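# Move chute's bottom switch part upright onto tray

## Task

Pick up the black switch part resting against the stop at the lower end of the sloped chute and set it on the white tray standing upright with its shaft pointing up. The remaining parts in the chute must stay standing there, and any parts already upright on the tray must not be toppled.

## Robot and tools

Robot: two arms on a table. left_arm carries a five-finger left hand and sits on the +y side; right_arm carries a right hand. Base positions in the scene frame: left_arm (-0.006, +0.276, +0.009) m, quat_wxyz (+1.000, 0, 0, -0.014); right_arm (-0.033, -0.365, +0.001) m, quat_wxyz (+1.000, 0, 0, +0.012). A post stands on the floor behind the arms. Loose objects may occasionally get a small nudge from outside.

Frames: the scene frame has its origin at table-top height, halfway between the nominal bases, +x out over the table, +z up. Each arm's reported hand pose, velocities and pose offsets use that arm's own base frame. The hand point sits 0.05 m in front of the palm and 0.15 m from the wrist flange. Its +z runs along straight fingers (tips reach 0.06 to 0.07 m past it), +y points out of the palm, and +x runs across the palm away from the thumb on the right hand but toward the thumb on the left hand. A bracket on the little-finger side of the wrist can strike things.

The row: every command row is 28 numbers, always covering both arms, each in [-1, 1]. Order: left dx, dy, dz, rx, ry, rz; left little, ring, middle, index, thumb_bend, thumb_turn, force_limit, speed; then the same 14 for the right arm. The six pose numbers are offsets, not poses: they are measured from that arm's Hand target at the start of the action (or move), along its base axes, where 1.0 equals 0.6 m or 180 degrees; rx, ry, rz form one rotation vector turning about the Hand target position. Six zeros asks nothing new of an arm. Finger and thumb numbers are absolute targets: +1 open/straight, -1 closed/curled; thumb_turn -1 places the thumb opposite the fingers, +1 beside the palm. force_limit maps -1..+1 to roughly 0..10 N at the fingertip (0..15 N for the two thumb motors). speed rises linearly from near zero at -1 to full at +0.48 and stays full above. To keep a hand unchanged, resend the eight hand numbers from the last row executed for it; before any has run, use its hand_measured plus hand_force_limit and hand_speed.

Tools:
- execute_actions(actions, cameras): actions is a list of actions; each action is a table of up to 15 rows, one row per 1/30 s step; a short table repeats its final row to fill 15 steps. All rows in one action count from that action's starting Hand target, so repeating an offset in a new action moves further. cameras lists camera names, ["all"], or []; images come by default only when actions is empty.
- move(target, speed, blend, blocking, cameras): target is one 28-number row or a list of up to 15 rows; every row's offsets count from the Hand targets at the start of the move, not from the preceding row. speed is the path's top speed in m/s (0.002 to 4.3, default 0.25; turning limit twice that in rad/s), one value or one per target. blend in metres rounds corners; 0 stops at each target. All paths finish together and are cut off after 10 s. blocking=false returns after about 0.5 s while the move keeps running. Paths do not avoid obstacles or the other arm; faster moves lag and overshoot more.
- wait(seconds 0 to 3600), stop() to brake a running move, zoom_image(camera, region [x0, y0, x1, y1] in pixels, at most 504 by 504) on the newest image of that camera, show_instructions() for reference pages, finished_scene(scene=1) to end.
Cameras: cam_head_left, cam_head_right, cam_high, cam_low, cam_left_wrist, cam_right_wrist, each 672x504.

Results: per arm end_effector_position (m) and end_effector_quat_wxyz in its base frame, Hand target (the last commanded pose after clipping, which the next offsets start from), joint positions, velocities and torques, and for each hand hand_measured, hand_stopped_by (moving, target, force, stalled, fault), hand_load_n (positive when the finger is pushed open; drops near 0 when a grip is lost), hand_force_limit, hand_speed. A move adds a "move:" line saying how it ended (done, off_target, moving, held, fault) and any limits (paced = pose clipped, held = steps withheld).

Behaviour to expect: the hand often rests 1 to 3 cm (sometimes 5 cm) off the command, mostly low; send the remaining gap as a fresh offset. Commanded orientation is clipped to within 40 degrees of the current one each step. A blocked arm keeps pressing until commanded back past its hand point. Thumb in front of the palm grips objects about 0.035 to 0.065 m thick; thumb tip against index pad can pinch light items. A stopped finger locks and will not follow a yielding object; to squeeze harder, raise force_limit and send a more closed target; to loosen, send a more open one. For a gentle grip close with speed -0.94 or lower.

Avoid: dropping the part even slightly, releasing it while it moves, fast impacts, hard pushes against fixed or heavy things, arms or hands touching each other, anything leaving the table, and overloading fingers. Long holding or stretched poses heat motors: MOTOR HOT appears at 85 °C and at 100 °C the arm goes limp for 30 to 60 s. The simulation keeps running while you think.

Each tool is called after "Call:" in YAML: its name, and indented under it one key for each argument.

Reference images:

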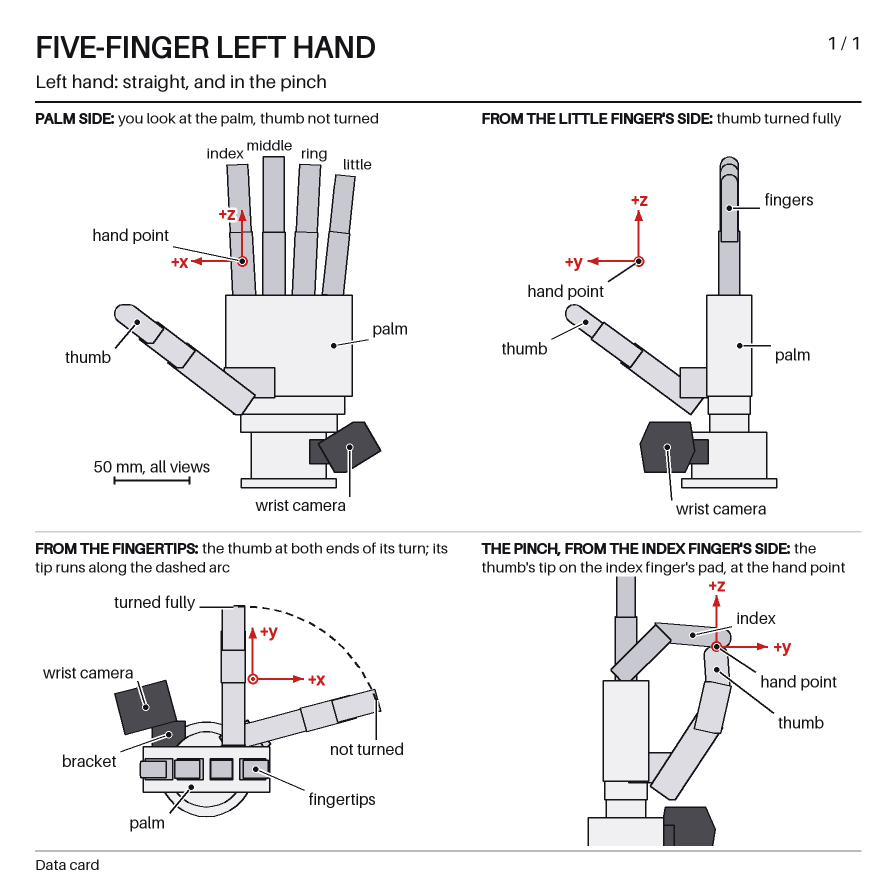

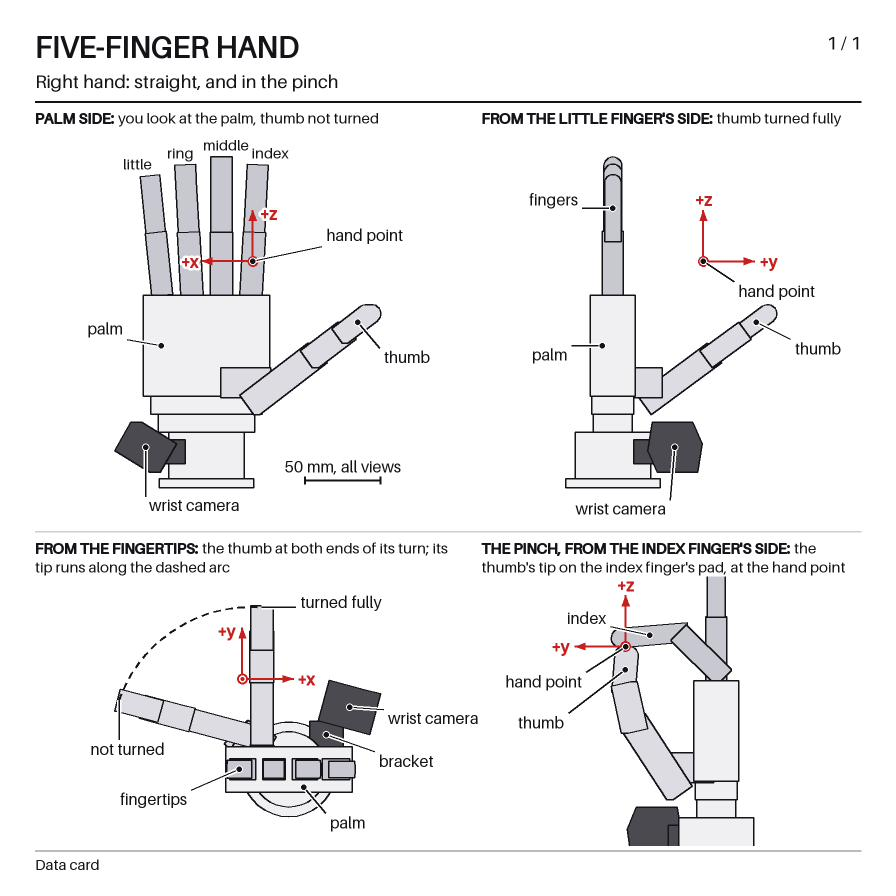

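## Session

Call:
execute_actions:
  actions: []

Scene clock: 0.00 s.
left_arm: end_effector_position=(+0.3632, -0.1815, +0.1023) hand_measured=(+1.000, +1.000, +1.000, +1.000, +1.000, +1.000) hand_load_n=(+0.0, +0.0, +0.0, +0.0, +0.0, +0.0) hand_stopped_by=(target, target, target, target, target, target) hand_force_limit=0.00 hand_speed=-0.80 end_effector_quat_wxyz=(+0.200, +0.181, +0.961, -0.056) | right_arm: end_effector_position=(+0.2514, +0.1462, +0.3686) hand_measured=(+1.000, +1.000, +1.000, +1.000, +1.000, +1.000) hand_load_n=(+0.0, +0.0, +0.0, +0.0, +0.0, +0.0) hand_stopped_by=(target, target, target, target, target, target) hand_force_limit=0.00 hand_speed=-0.80 end_effector_quat_wxyz=(-0.557, +0.735, +0.174, +0.346)
Joint positions: left_arm=[-0.621 1.296 0.888 -0.75 -0.066 1.337] | right_arm=[-0.117 0.595 0.868 -0.883 -1.321 -1.383]
Joint velocities: within noise
Joint torques (N m): no reading
Heat: left arm: hottest wrist roll 30 °C; right arm: hottest wrist roll 34 °C.
Hand target: left_arm +0.3711, -0.1871, +0.1118; +0.211, +0.180, +0.959, -0.061 | right_arm +0.2524, +0.1460, +0.3794; -0.553, +0.732, +0.181, +0.354

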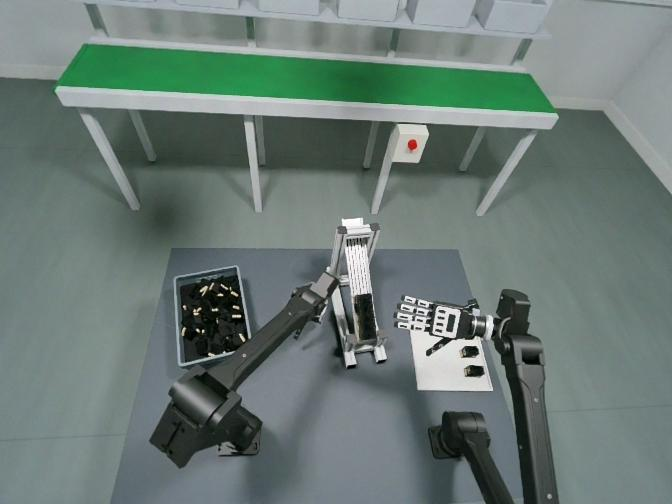

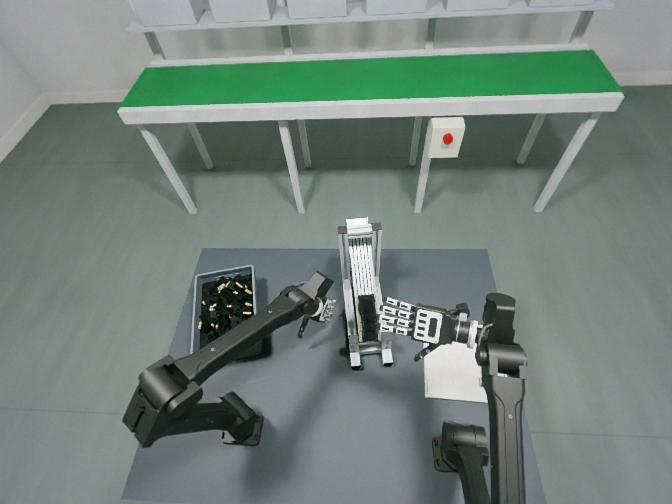

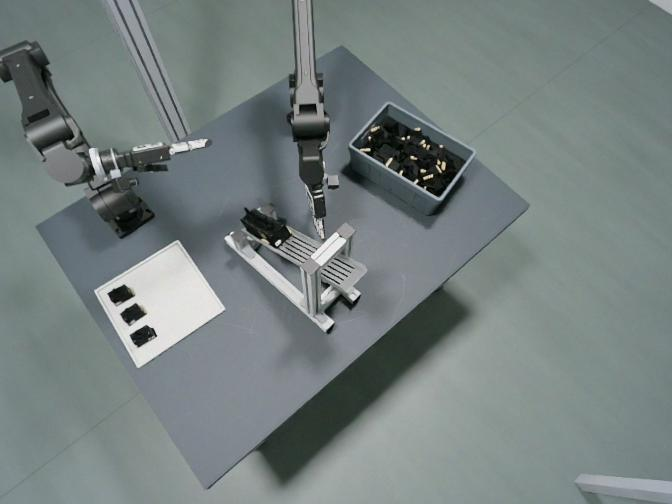

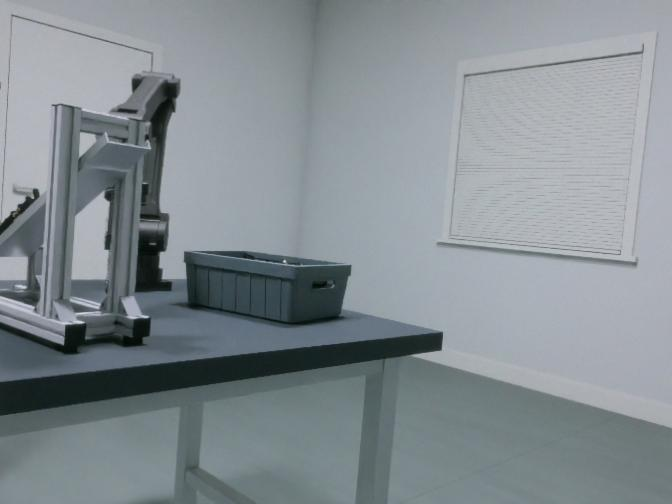

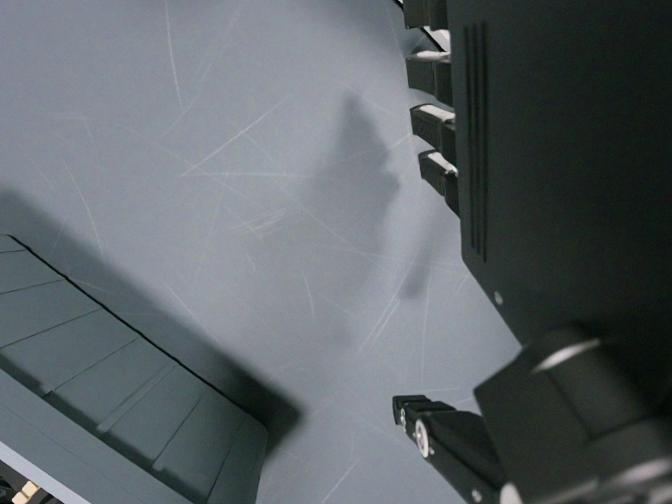

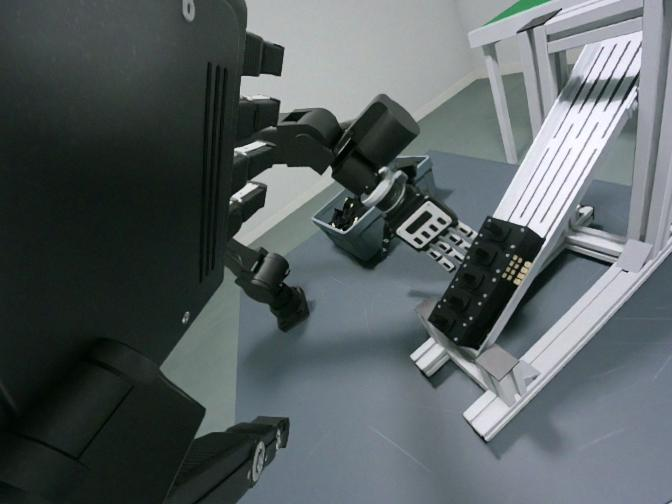

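Call:
zoom_image:
  camera: "cam_right_wrist"
  region: [380, 180, 580, 380]

Call:
zoom_image:
  camera: "cam_high"
  region: [80, 180, 380, 380]

Call:
zoom_image:
  camera: "cam_head_left"
  region: [310, 210, 510, 400]

Call:
zoom_image:
  camera: "cam_head_right"
  region: [310, 210, 510, 410]

Scaled by 2.520 from the camera's image (finer frame: 960x720).

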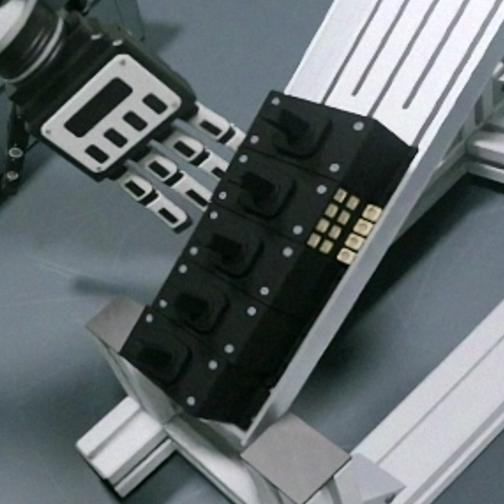

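Scaled by 1.680 from the camera's image (finer frame: 960x720).

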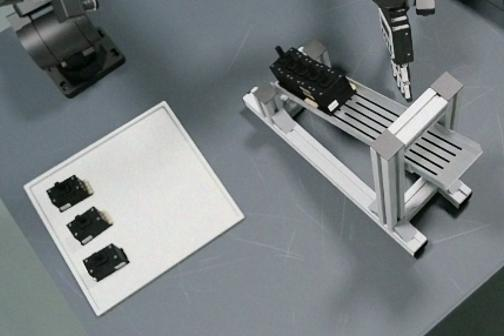

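Scaled by 2.520 from the camera's image (finer frame: 960x720).

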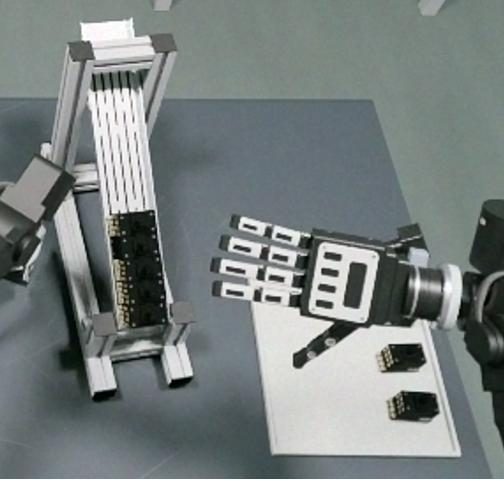

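Scaled by 2.520 from the camera's image (finer frame: 960x720).

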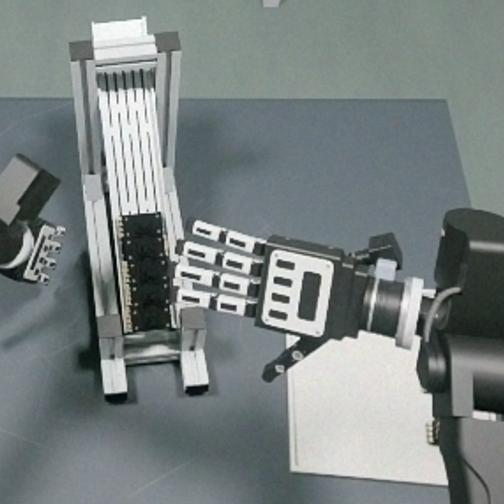

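Call:
zoom_image:
  camera: "cam_right_wrist"
  region: [400, 200, 540, 360]

Call:
zoom_image:
  camera: "cam_high"
  region: [220, 180, 380, 300]

Call:
zoom_image:
  camera: "cam_high"
  region: [90, 260, 190, 360]

Call:
zoom_image:
  camera: "cam_head_left"
  region: [330, 270, 400, 375]

Call:
zoom_image:
  camera: "cam_low"
  region: [0, 60, 200, 360]

Scaled by 3.150 from the camera's image (finer frame: 960x720).

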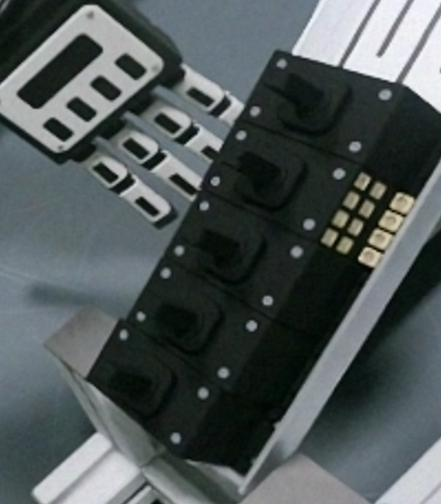

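Scaled by 3.150 from the camera's image (finer frame: 960x720).

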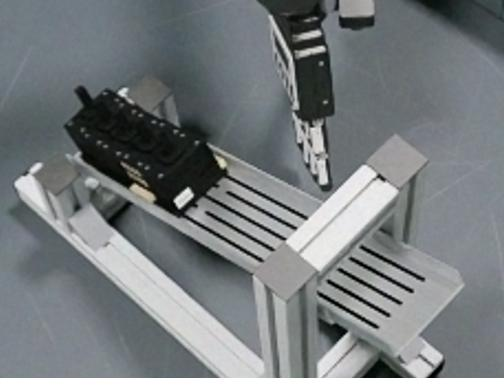

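Scaled by 5.040 from the camera's image (finer frame: 960x720).

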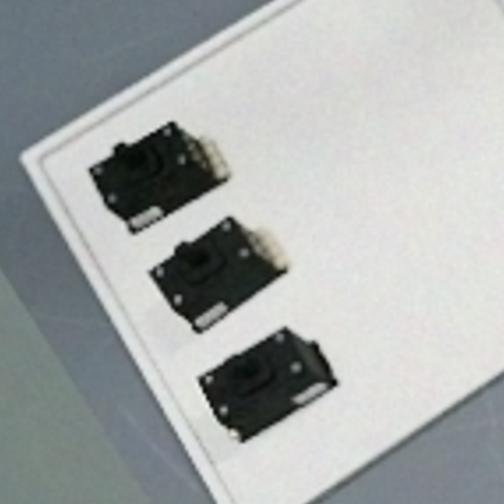

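Scaled by 4.800 from the camera's image (finer frame: 960x720).

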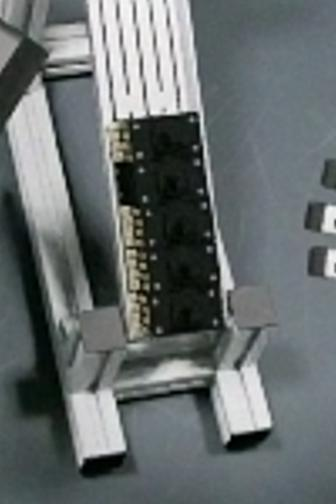

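Scaled by 1.680 from the camera's image (finer frame: 960x720).

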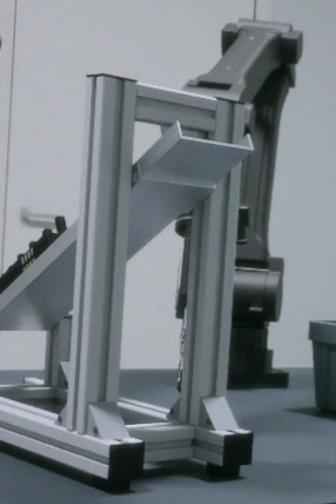

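Call:
move:
  target:
    - [-0.083,0.167,0.25,0,0,0,1,1,1,1,1,1,0,-0.8,-0.022,0.138,-0.133,-0.1438,0.0903,-0.0226,1,1,1,1,1,-1,-0.2,0]
  speed: 0.2
  cameras: ["all"]

Scene clock: 157.97 s.
left_arm: end_effector_position=(+0.3106, -0.0844, +0.2360) hand_measured=(+1.000, +1.000, +1.000, +1.000, +1.000, +1.000) hand_load_n=(+0.0, +0.0, +0.0, +0.0, +0.0, +0.0) hand_stopped_by=(target, target, target, target, target, target) hand_force_limit=0.00 hand_speed=-0.80 end_effector_quat_wxyz=(+0.190, +0.177, +0.964, -0.055) | right_arm: end_effector_position=(+0.2361, +0.2234, +0.2754) hand_measured=(+1.000, +1.000, +1.000, +1.000, +1.000, -1.000) hand_load_n=(+0.0, +0.0, +0.0, +0.0, +0.0, +0.5) hand_stopped_by=(target, target, target, target, target, target) hand_force_limit=-0.20 hand_speed=0.00 end_effector_quat_wxyz=(-0.375, +0.892, +0.147, +0.205)
Joint positions: left_arm=[-0.438 0.969 1.012 -1.214 0.011 1.495] | right_arm=[0.59 0.77 0.928 -0.955 -0.483 -1.108]
Joint torques (N m): left_arm=[0.56 -4.25 15.12 -0.14 0.22 0.25] | right_arm=[0.79 -3.08 12.93 1.03 -0.29 0.05]
Heat: left arm: hottest elbow 37 °C; right arm: hottest elbow 45 °C.
Hand target: left_arm +0.3213, -0.0869, +0.2619; +0.211, +0.180, +0.959, -0.061 | right_arm +0.2393, +0.2288, +0.2996; -0.383, +0.885, +0.151, +0.218
Off the commanded pose: left_arm 0.028 m, 3 deg | right_arm 0.025 m, 2 deg.
move: off_target (left_arm, right_arm)

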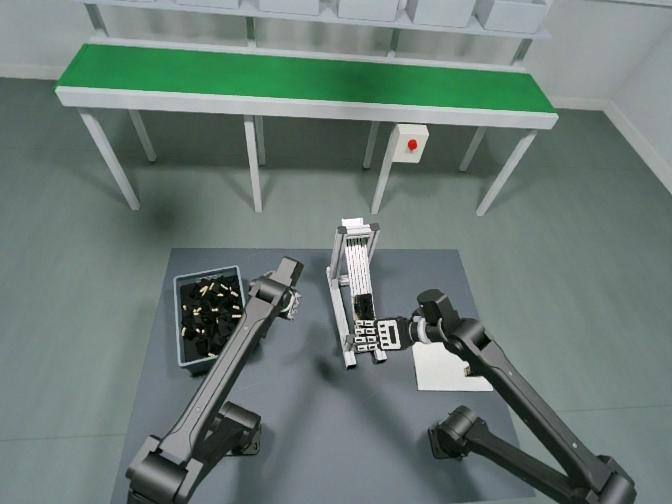

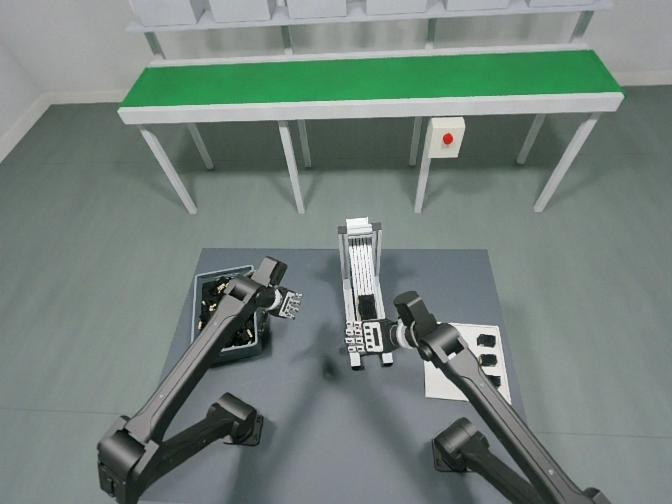

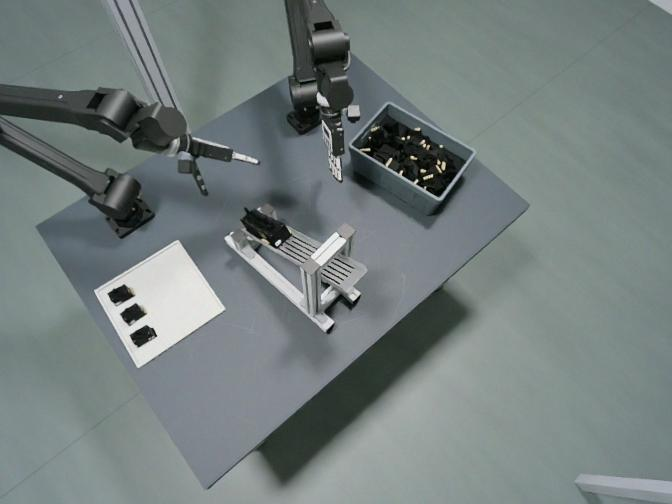

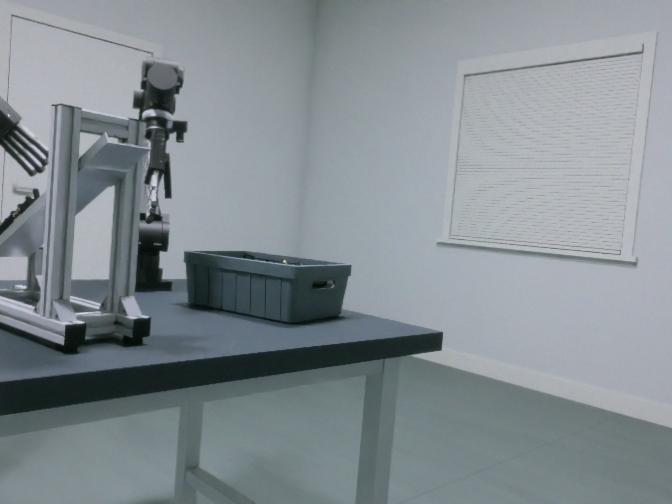

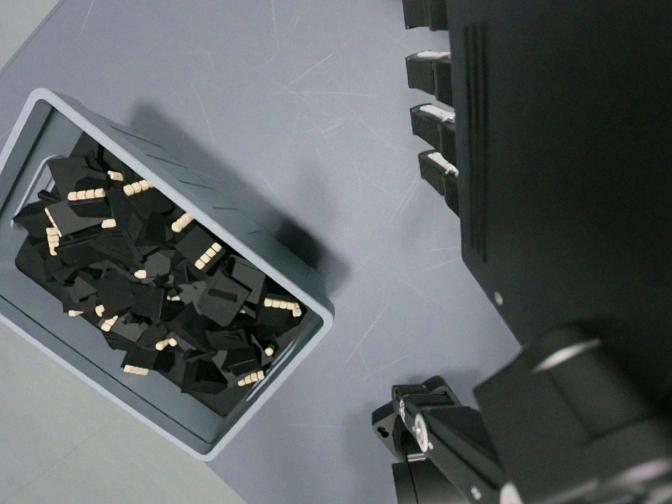

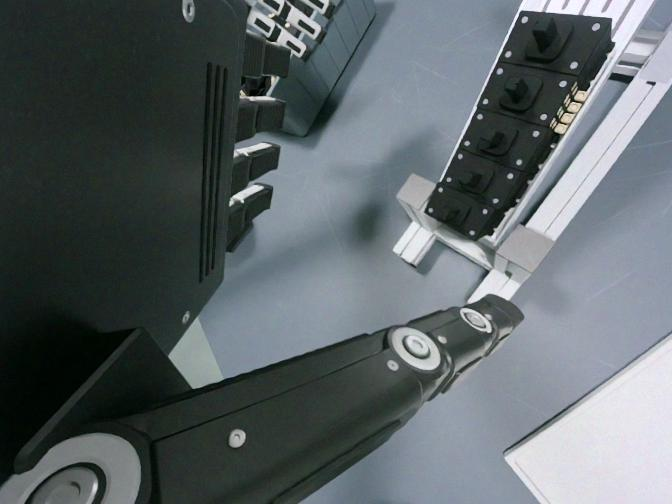

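Call:
zoom_image:
  camera: "cam_right_wrist"
  region: [380, 0, 640, 320]

Call:
zoom_image:
  camera: "cam_high"
  region: [150, 120, 370, 300]

Scaled by 1.575 from the camera's image (finer frame: 960x720).

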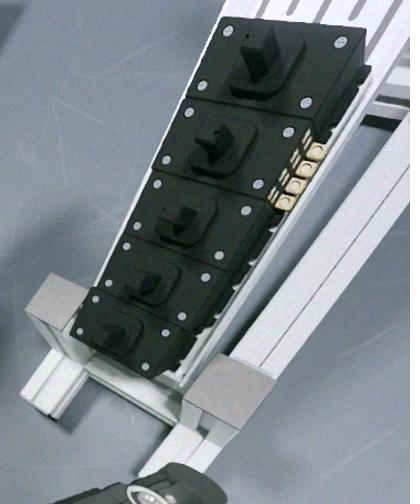

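Scaled by 2.291 from the camera's image (finer frame: 960x720).

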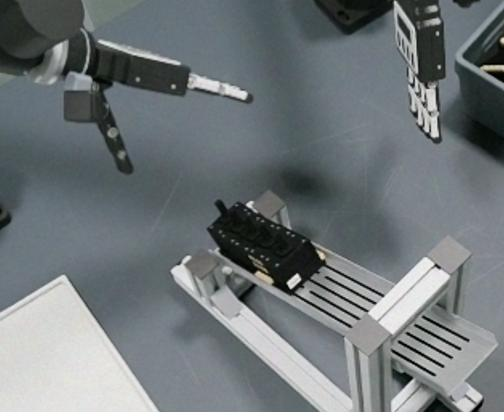

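Call:
zoom_image:
  camera: "cam_low"
  region: [0, 170, 60, 270]

Call:
zoom_image:
  camera: "cam_right_wrist"
  region: [490, 0, 630, 140]

Call:
zoom_image:
  camera: "cam_right_wrist"
  region: [390, 130, 550, 290]

Scaled by 5.040 from the camera's image (finer frame: 960x720).

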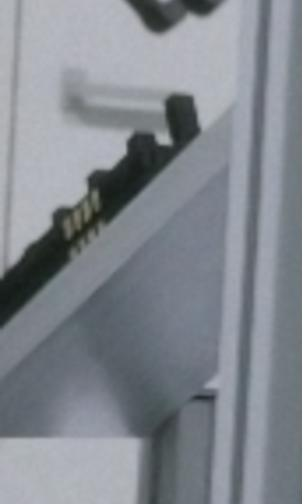

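Scaled by 3.600 from the camera's image (finer frame: 960x720).

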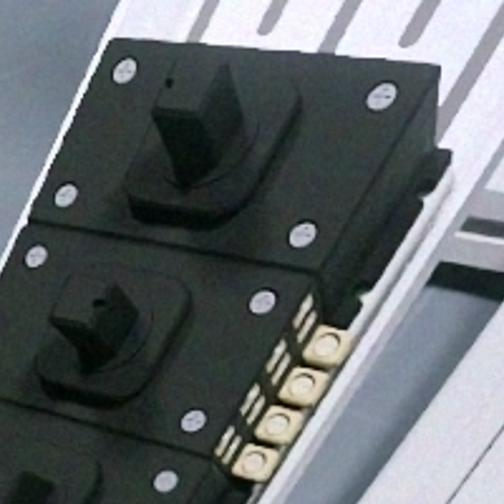

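Scaled by 3.150 from the camera's image (finer frame: 960x720).

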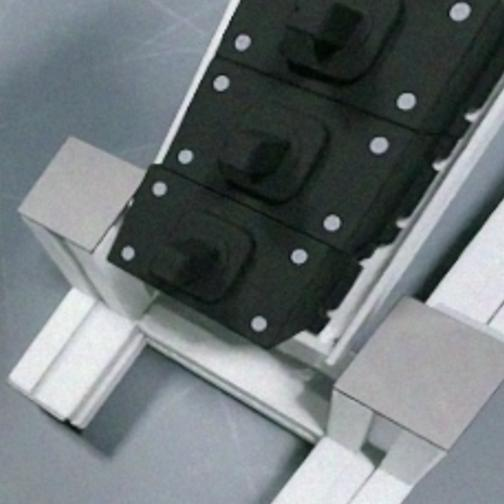

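Call:
zoom_image:
  camera: "cam_high"
  region: [230, 195, 300, 255]

Call:
zoom_image:
  camera: "cam_high"
  region: [100, 275, 165, 355]

Scaled by 7.200 from the camera's image (finer frame: 960x720).

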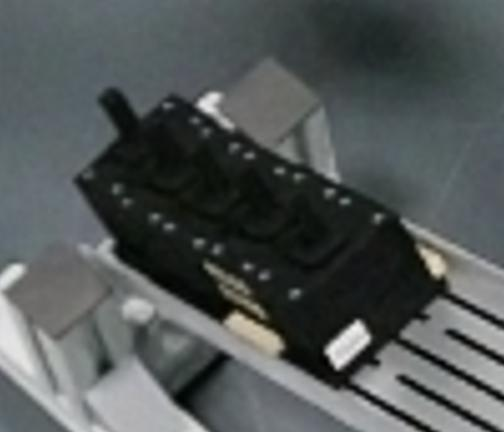

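Scaled by 6.300 from the camera's image (finer frame: 960x720).

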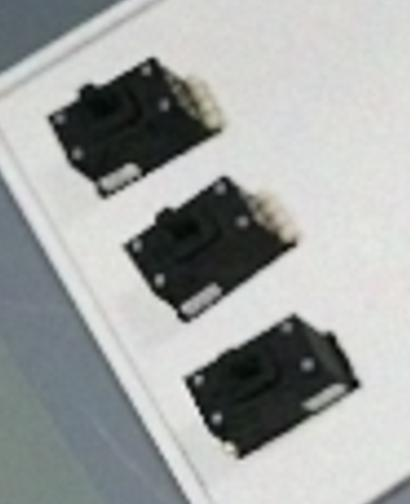

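Call:
move:
  target:
    - [0,0,0,0,0,0,1,1,1,1,1,1,0,-0.8,0.022,0.032,-0.03,0.215,0.0249,0.125,1,1,1,0.1,0.1,-1,-0.2,0]
  speed: 0.15
  cameras: ["all"]

Scene clock: 312.40 s.
left_arm: end_effector_position=(+0.3106, -0.0844, +0.2360) hand_measured=(+1.000, +1.000, +1.000, +1.000, +1.000, +1.000) hand_load_n=(+0.0, +0.0, +0.0, +0.0, +0.0, +0.0) hand_stopped_by=(target, target, target, target, target, target) hand_force_limit=0.00 hand_speed=-0.80 end_effector_quat_wxyz=(+0.190, +0.178, +0.964, -0.055) | right_arm: end_effector_position=(+0.2495, +0.2502, +0.2823) hand_measured=(+1.000, +1.000, +1.000, +0.100, +0.100, -1.000) hand_load_n=(+0.0, +0.0, +0.0, +0.0, +0.0, +0.0) hand_stopped_by=(target, target, target, target, target, target) hand_force_limit=-0.20 hand_speed=0.00 end_effector_quat_wxyz=(+0.685, -0.678, -0.233, -0.132)
Joint positions: left_arm=[-0.438 0.969 1.012 -1.214 0.011 1.496] | right_arm=[0.216 0.896 0.665 -0.124 -1.49 -0.876]
Joint torques (N m): left_arm=[0.67 -4.37 15.08 -0.18 0.21 0.26] | right_arm=[-0.85 -3.72 8.69 1.89 -0.43 0.05]
Heat: left arm: hottest elbow 45 °C; right arm: hottest elbow 47 °C.
Hand target: left_arm +0.3213, -0.0869, +0.2619; +0.211, +0.180, +0.959, -0.061 | right_arm +0.2524, +0.2480, +0.2815; +0.693, -0.671, -0.222, -0.144
Off the commanded pose: left_arm 0.028 m, 3 deg | right_arm 0.004 m, 2 deg.
move: done

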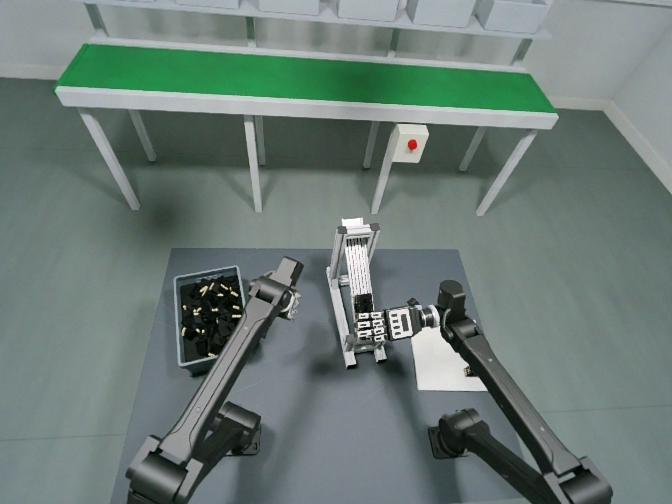

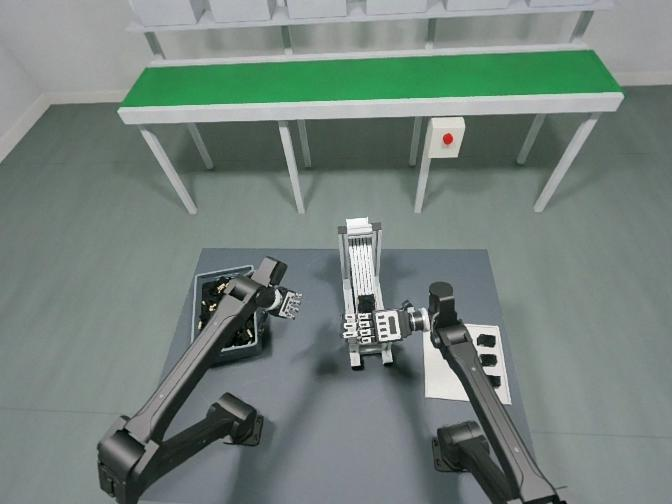

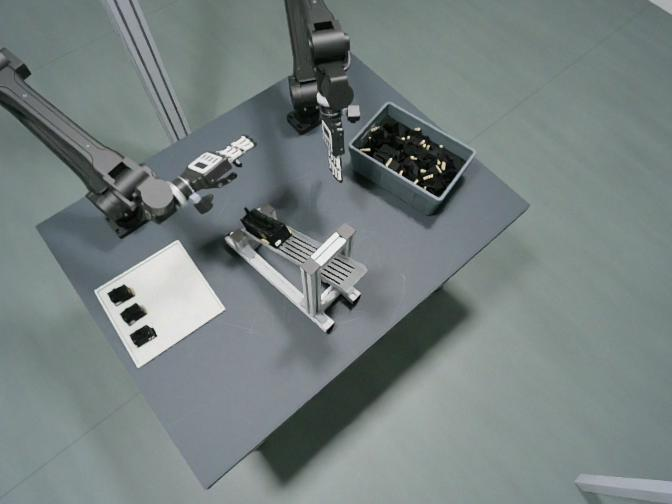

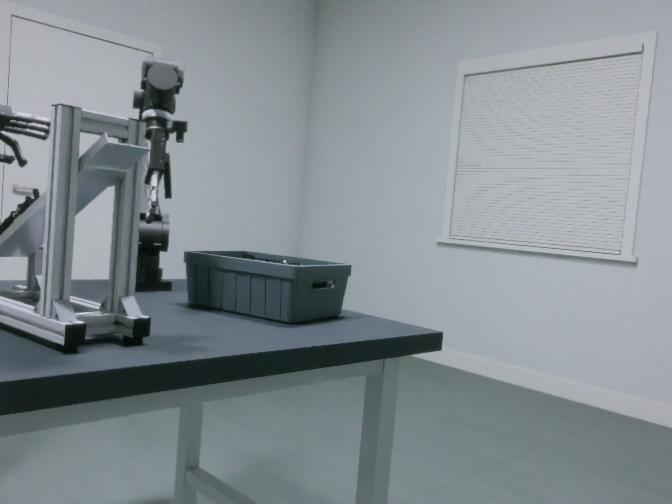

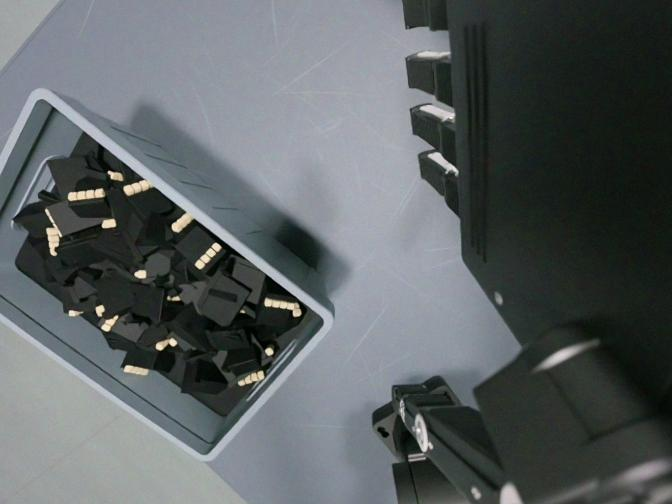

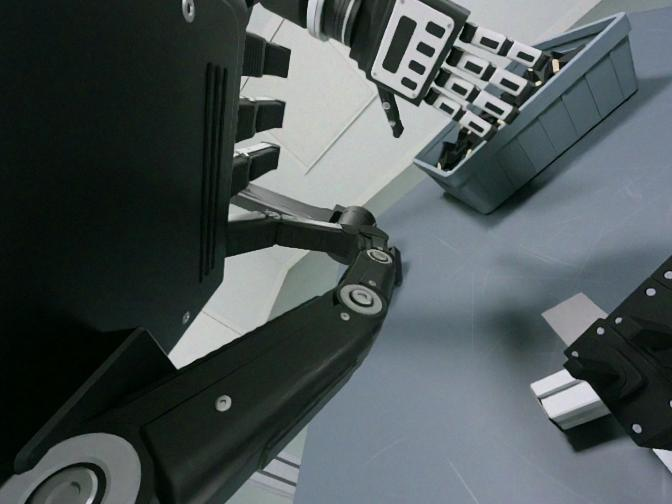

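Call:
zoom_image:
  camera: "cam_right_wrist"
  region: [512, 250, 672, 504]

Call:
zoom_image:
  camera: "cam_right_wrist"
  region: [300, 180, 460, 340]

Call:
zoom_image:
  camera: "cam_high"
  region: [160, 120, 320, 260]

Call:
zoom_image:
  camera: "cam_head_left"
  region: [330, 270, 470, 375]

Call:
zoom_image:
  camera: "cam_head_right"
  region: [320, 270, 460, 375]

Scaled by 1.984 from the camera's image (finer frame: 960x720).

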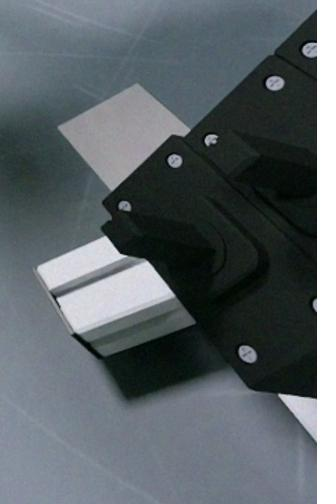

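Scaled by 3.150 from the camera's image (finer frame: 960x720).

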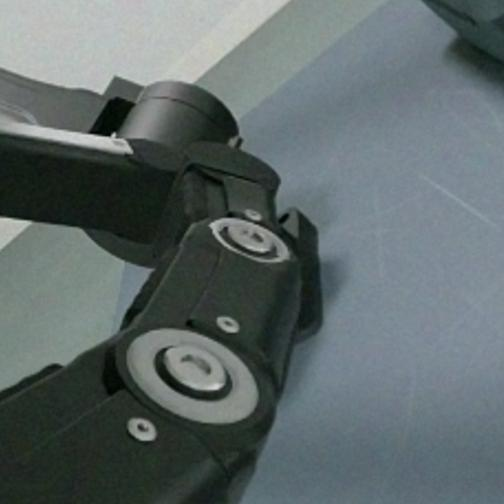

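Scaled by 3.150 from the camera's image (finer frame: 960x720).

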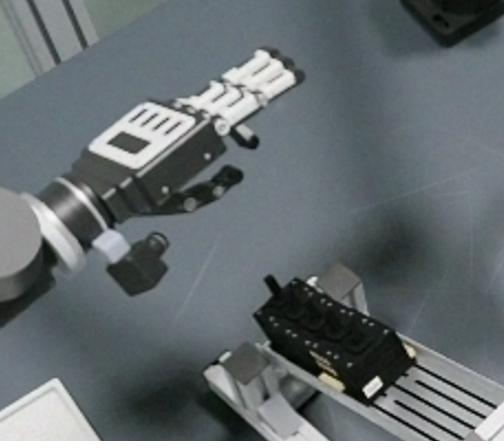

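Scaled by 3.600 from the camera's image (finer frame: 960x720).

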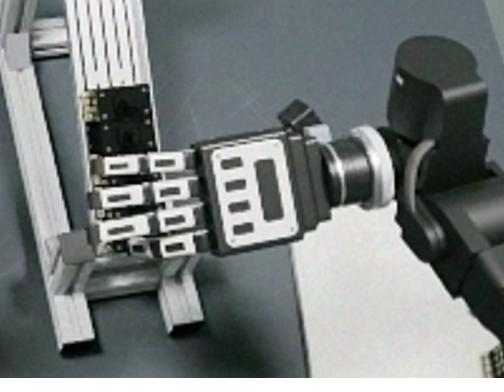

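Scaled by 3.600 from the camera's image (finer frame: 960x720).

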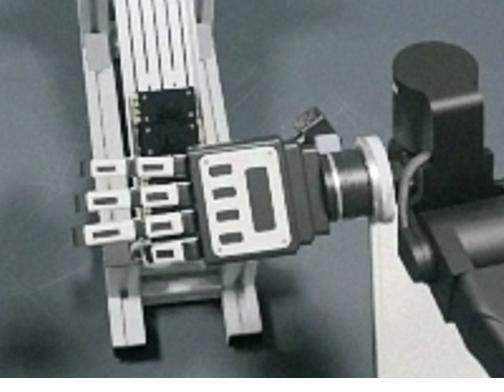

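Call:
move:
  target:
    - [0,0,0,0,0,0,1,1,1,1,1,1,0,-0.8,0,0,-0.04,-0.006,0.05,0,1,1,1,0.1,0.1,-1,-0.2,0]
  speed: 0.15
  cameras: ["cam_right_wrist","cam_high","cam_head_left"]

Call:
zoom_image:
  camera: "cam_right_wrist"
  region: [432, 150, 672, 504]

Scene clock: 397.33 s.
left_arm: end_effector_position=(+0.3106, -0.0844, +0.2360) hand_measured=(+1.000, +1.000, +1.000, +1.000, +1.000, +1.000) hand_load_n=(+0.0, +0.5, +0.5, +0.0, -0.5, +0.0) hand_stopped_by=(target, target, target, target, target, target) hand_force_limit=0.00 hand_speed=-0.80 end_effector_quat_wxyz=(+0.190, +0.178, +0.964, -0.055) | right_arm: end_effector_position=(+0.2486, +0.2503, +0.2605) hand_measured=(+1.000, +1.000, +1.000, +0.100, +0.100, -1.000) hand_load_n=(+0.0, +0.0, +0.0, +0.0, +0.0, +0.0) hand_stopped_by=(target, target, target, target, target, target) hand_force_limit=-0.20 hand_speed=0.00 end_effector_quat_wxyz=(+0.695, -0.692, -0.179, -0.083)
Joint positions: left_arm=[-0.438 0.969 1.012 -1.214 0.011 1.496] | right_arm=[0.212 0.947 0.609 0.075 -1.49 -0.633]
Joint torques (N m): left_arm=[0.5 -4.31 15.12 -0.16 0.21 0.25] | right_arm=[-0.44 -3.96 8.5 1.95 -0.3 0.07]
Heat: left arm: hottest elbow 47 °C; right arm: hottest elbow 43 °C.
Hand target: left_arm +0.3213, -0.0869, +0.2619; +0.211, +0.180, +0.959, -0.061 | right_arm +0.2524, +0.2480, +0.2575; +0.702, -0.687, -0.168, -0.089
Off the commanded pose: left_arm 0.028 m, 3 deg | right_arm 0.005 m, 2 deg.
move: done
Images, in order (width x height): cam_head_left 672x504, cam_high 672x504, cam_right_wrist 672x504.

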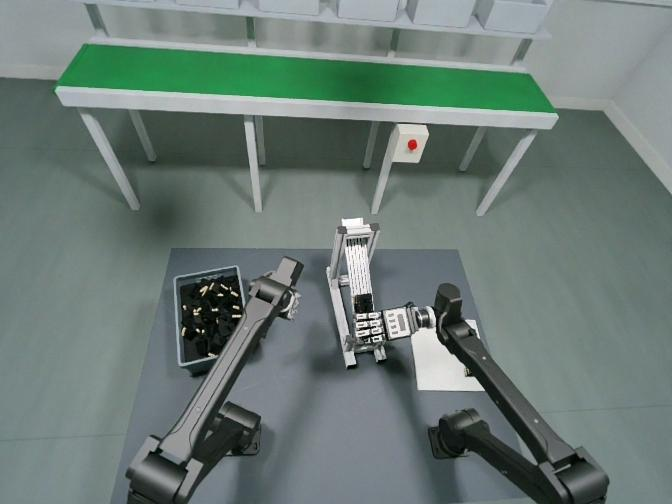

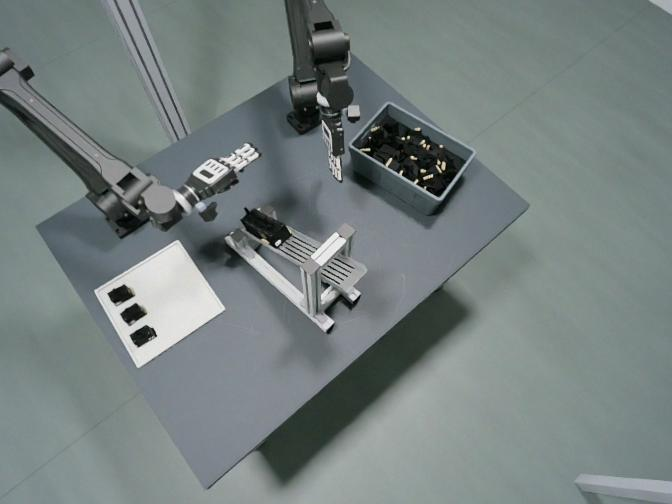

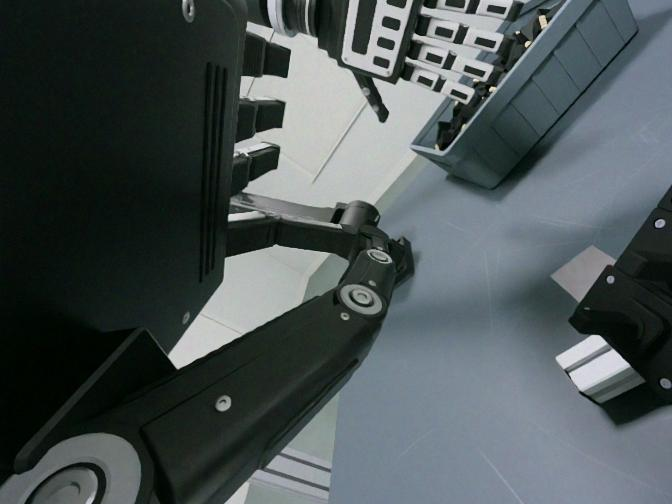

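Scaled by 1.424 from the camera's image (finer frame: 960x720).

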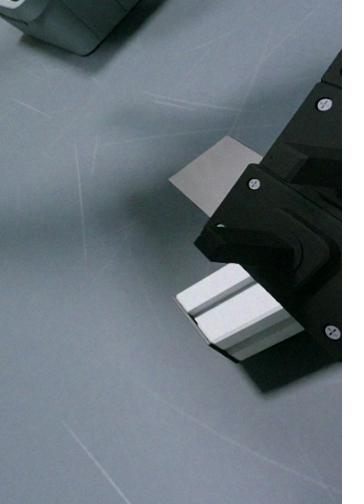

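Call:
move:
  target:
    - [0,0,0,0,0,0,1,1,1,1,1,1,0,-0.8,0.033,0,-0.05,0,0,0,1,1,1,0.1,0.1,-1,-0.2,0]
  speed: 0.15
  cameras: ["cam_right_wrist","cam_high","cam_head_left"]

Call:
zoom_image:
  camera: "cam_right_wrist"
  region: [432, 150, 672, 504]

Call:
zoom_image:
  camera: "cam_high"
  region: [180, 120, 300, 260]

Scene clock: 421.37 s.
left_arm: end_effector_position=(+0.3106, -0.0844, +0.2360) hand_measured=(+1.000, +1.000, +1.000, +1.000, +1.000, +1.000) hand_load_n=(+0.0, +0.0, +0.0, +0.0, +0.0, +0.0) hand_stopped_by=(target, target, target, target, target, target) hand_force_limit=0.00 hand_speed=-0.80 end_effector_quat_wxyz=(+0.190, +0.178, +0.964, -0.055) | right_arm: end_effector_position=(+0.2697, +0.2505, +0.2307) hand_measured=(+1.000, +1.000, +1.000, +0.100, +0.100, -1.000) hand_load_n=(+0.0, +0.0, +0.0, +0.0, +0.0, +0.0) hand_stopped_by=(target, target, target, target, target, target) hand_force_limit=-0.20 hand_speed=0.00 end_effector_quat_wxyz=(+0.698, -0.689, -0.175, -0.086)
Joint positions: left_arm=[-0.438 0.969 1.012 -1.214 0.011 1.496] | right_arm=[0.197 1.064 0.568 0.328 -1.499 -0.54]
Joint torques (N m): left_arm=[0.62 -4.37 15.1 -0.21 0.22 0.25] | right_arm=[-1.03 -5.36 7.88 1.91 -0.35 0.03]
Heat: left arm: hottest elbow 47 °C; right arm: hottest elbow 43 °C.
Hand target: left_arm +0.3213, -0.0869, +0.2619; +0.211, +0.180, +0.959, -0.061 | right_arm +0.2721, +0.2480, +0.2275; +0.702, -0.687, -0.168, -0.089
Off the commanded pose: left_arm 0.028 m, 3 deg | right_arm 0.005 m, 1 deg.
move: done
Images, in order (width x height): cam_head_left 672x504, cam_high 672x504, cam_right_wrist 672x504.

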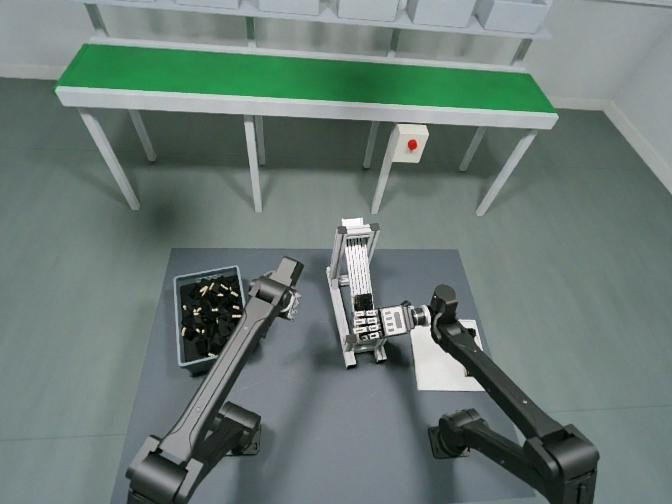

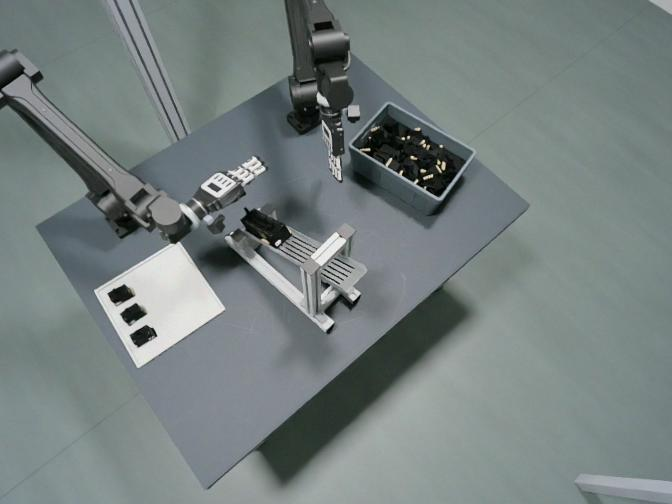

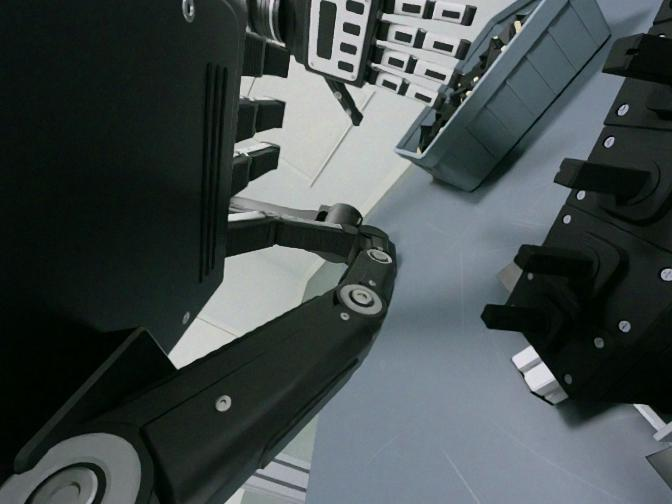

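Scaled by 1.424 from the camera's image (finer frame: 960x720).

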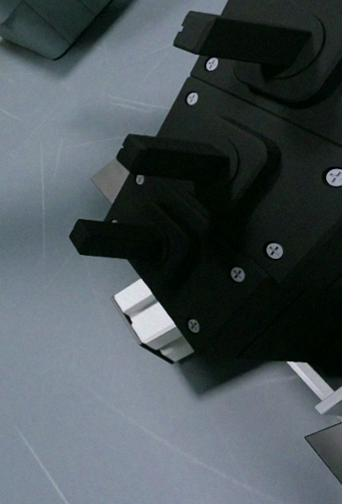

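Scaled by 3.600 from the camera's image (finer frame: 960x720).

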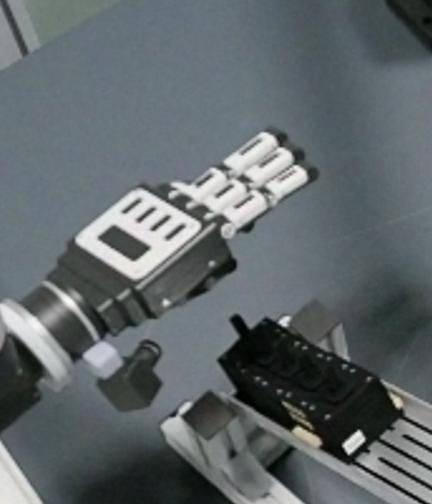

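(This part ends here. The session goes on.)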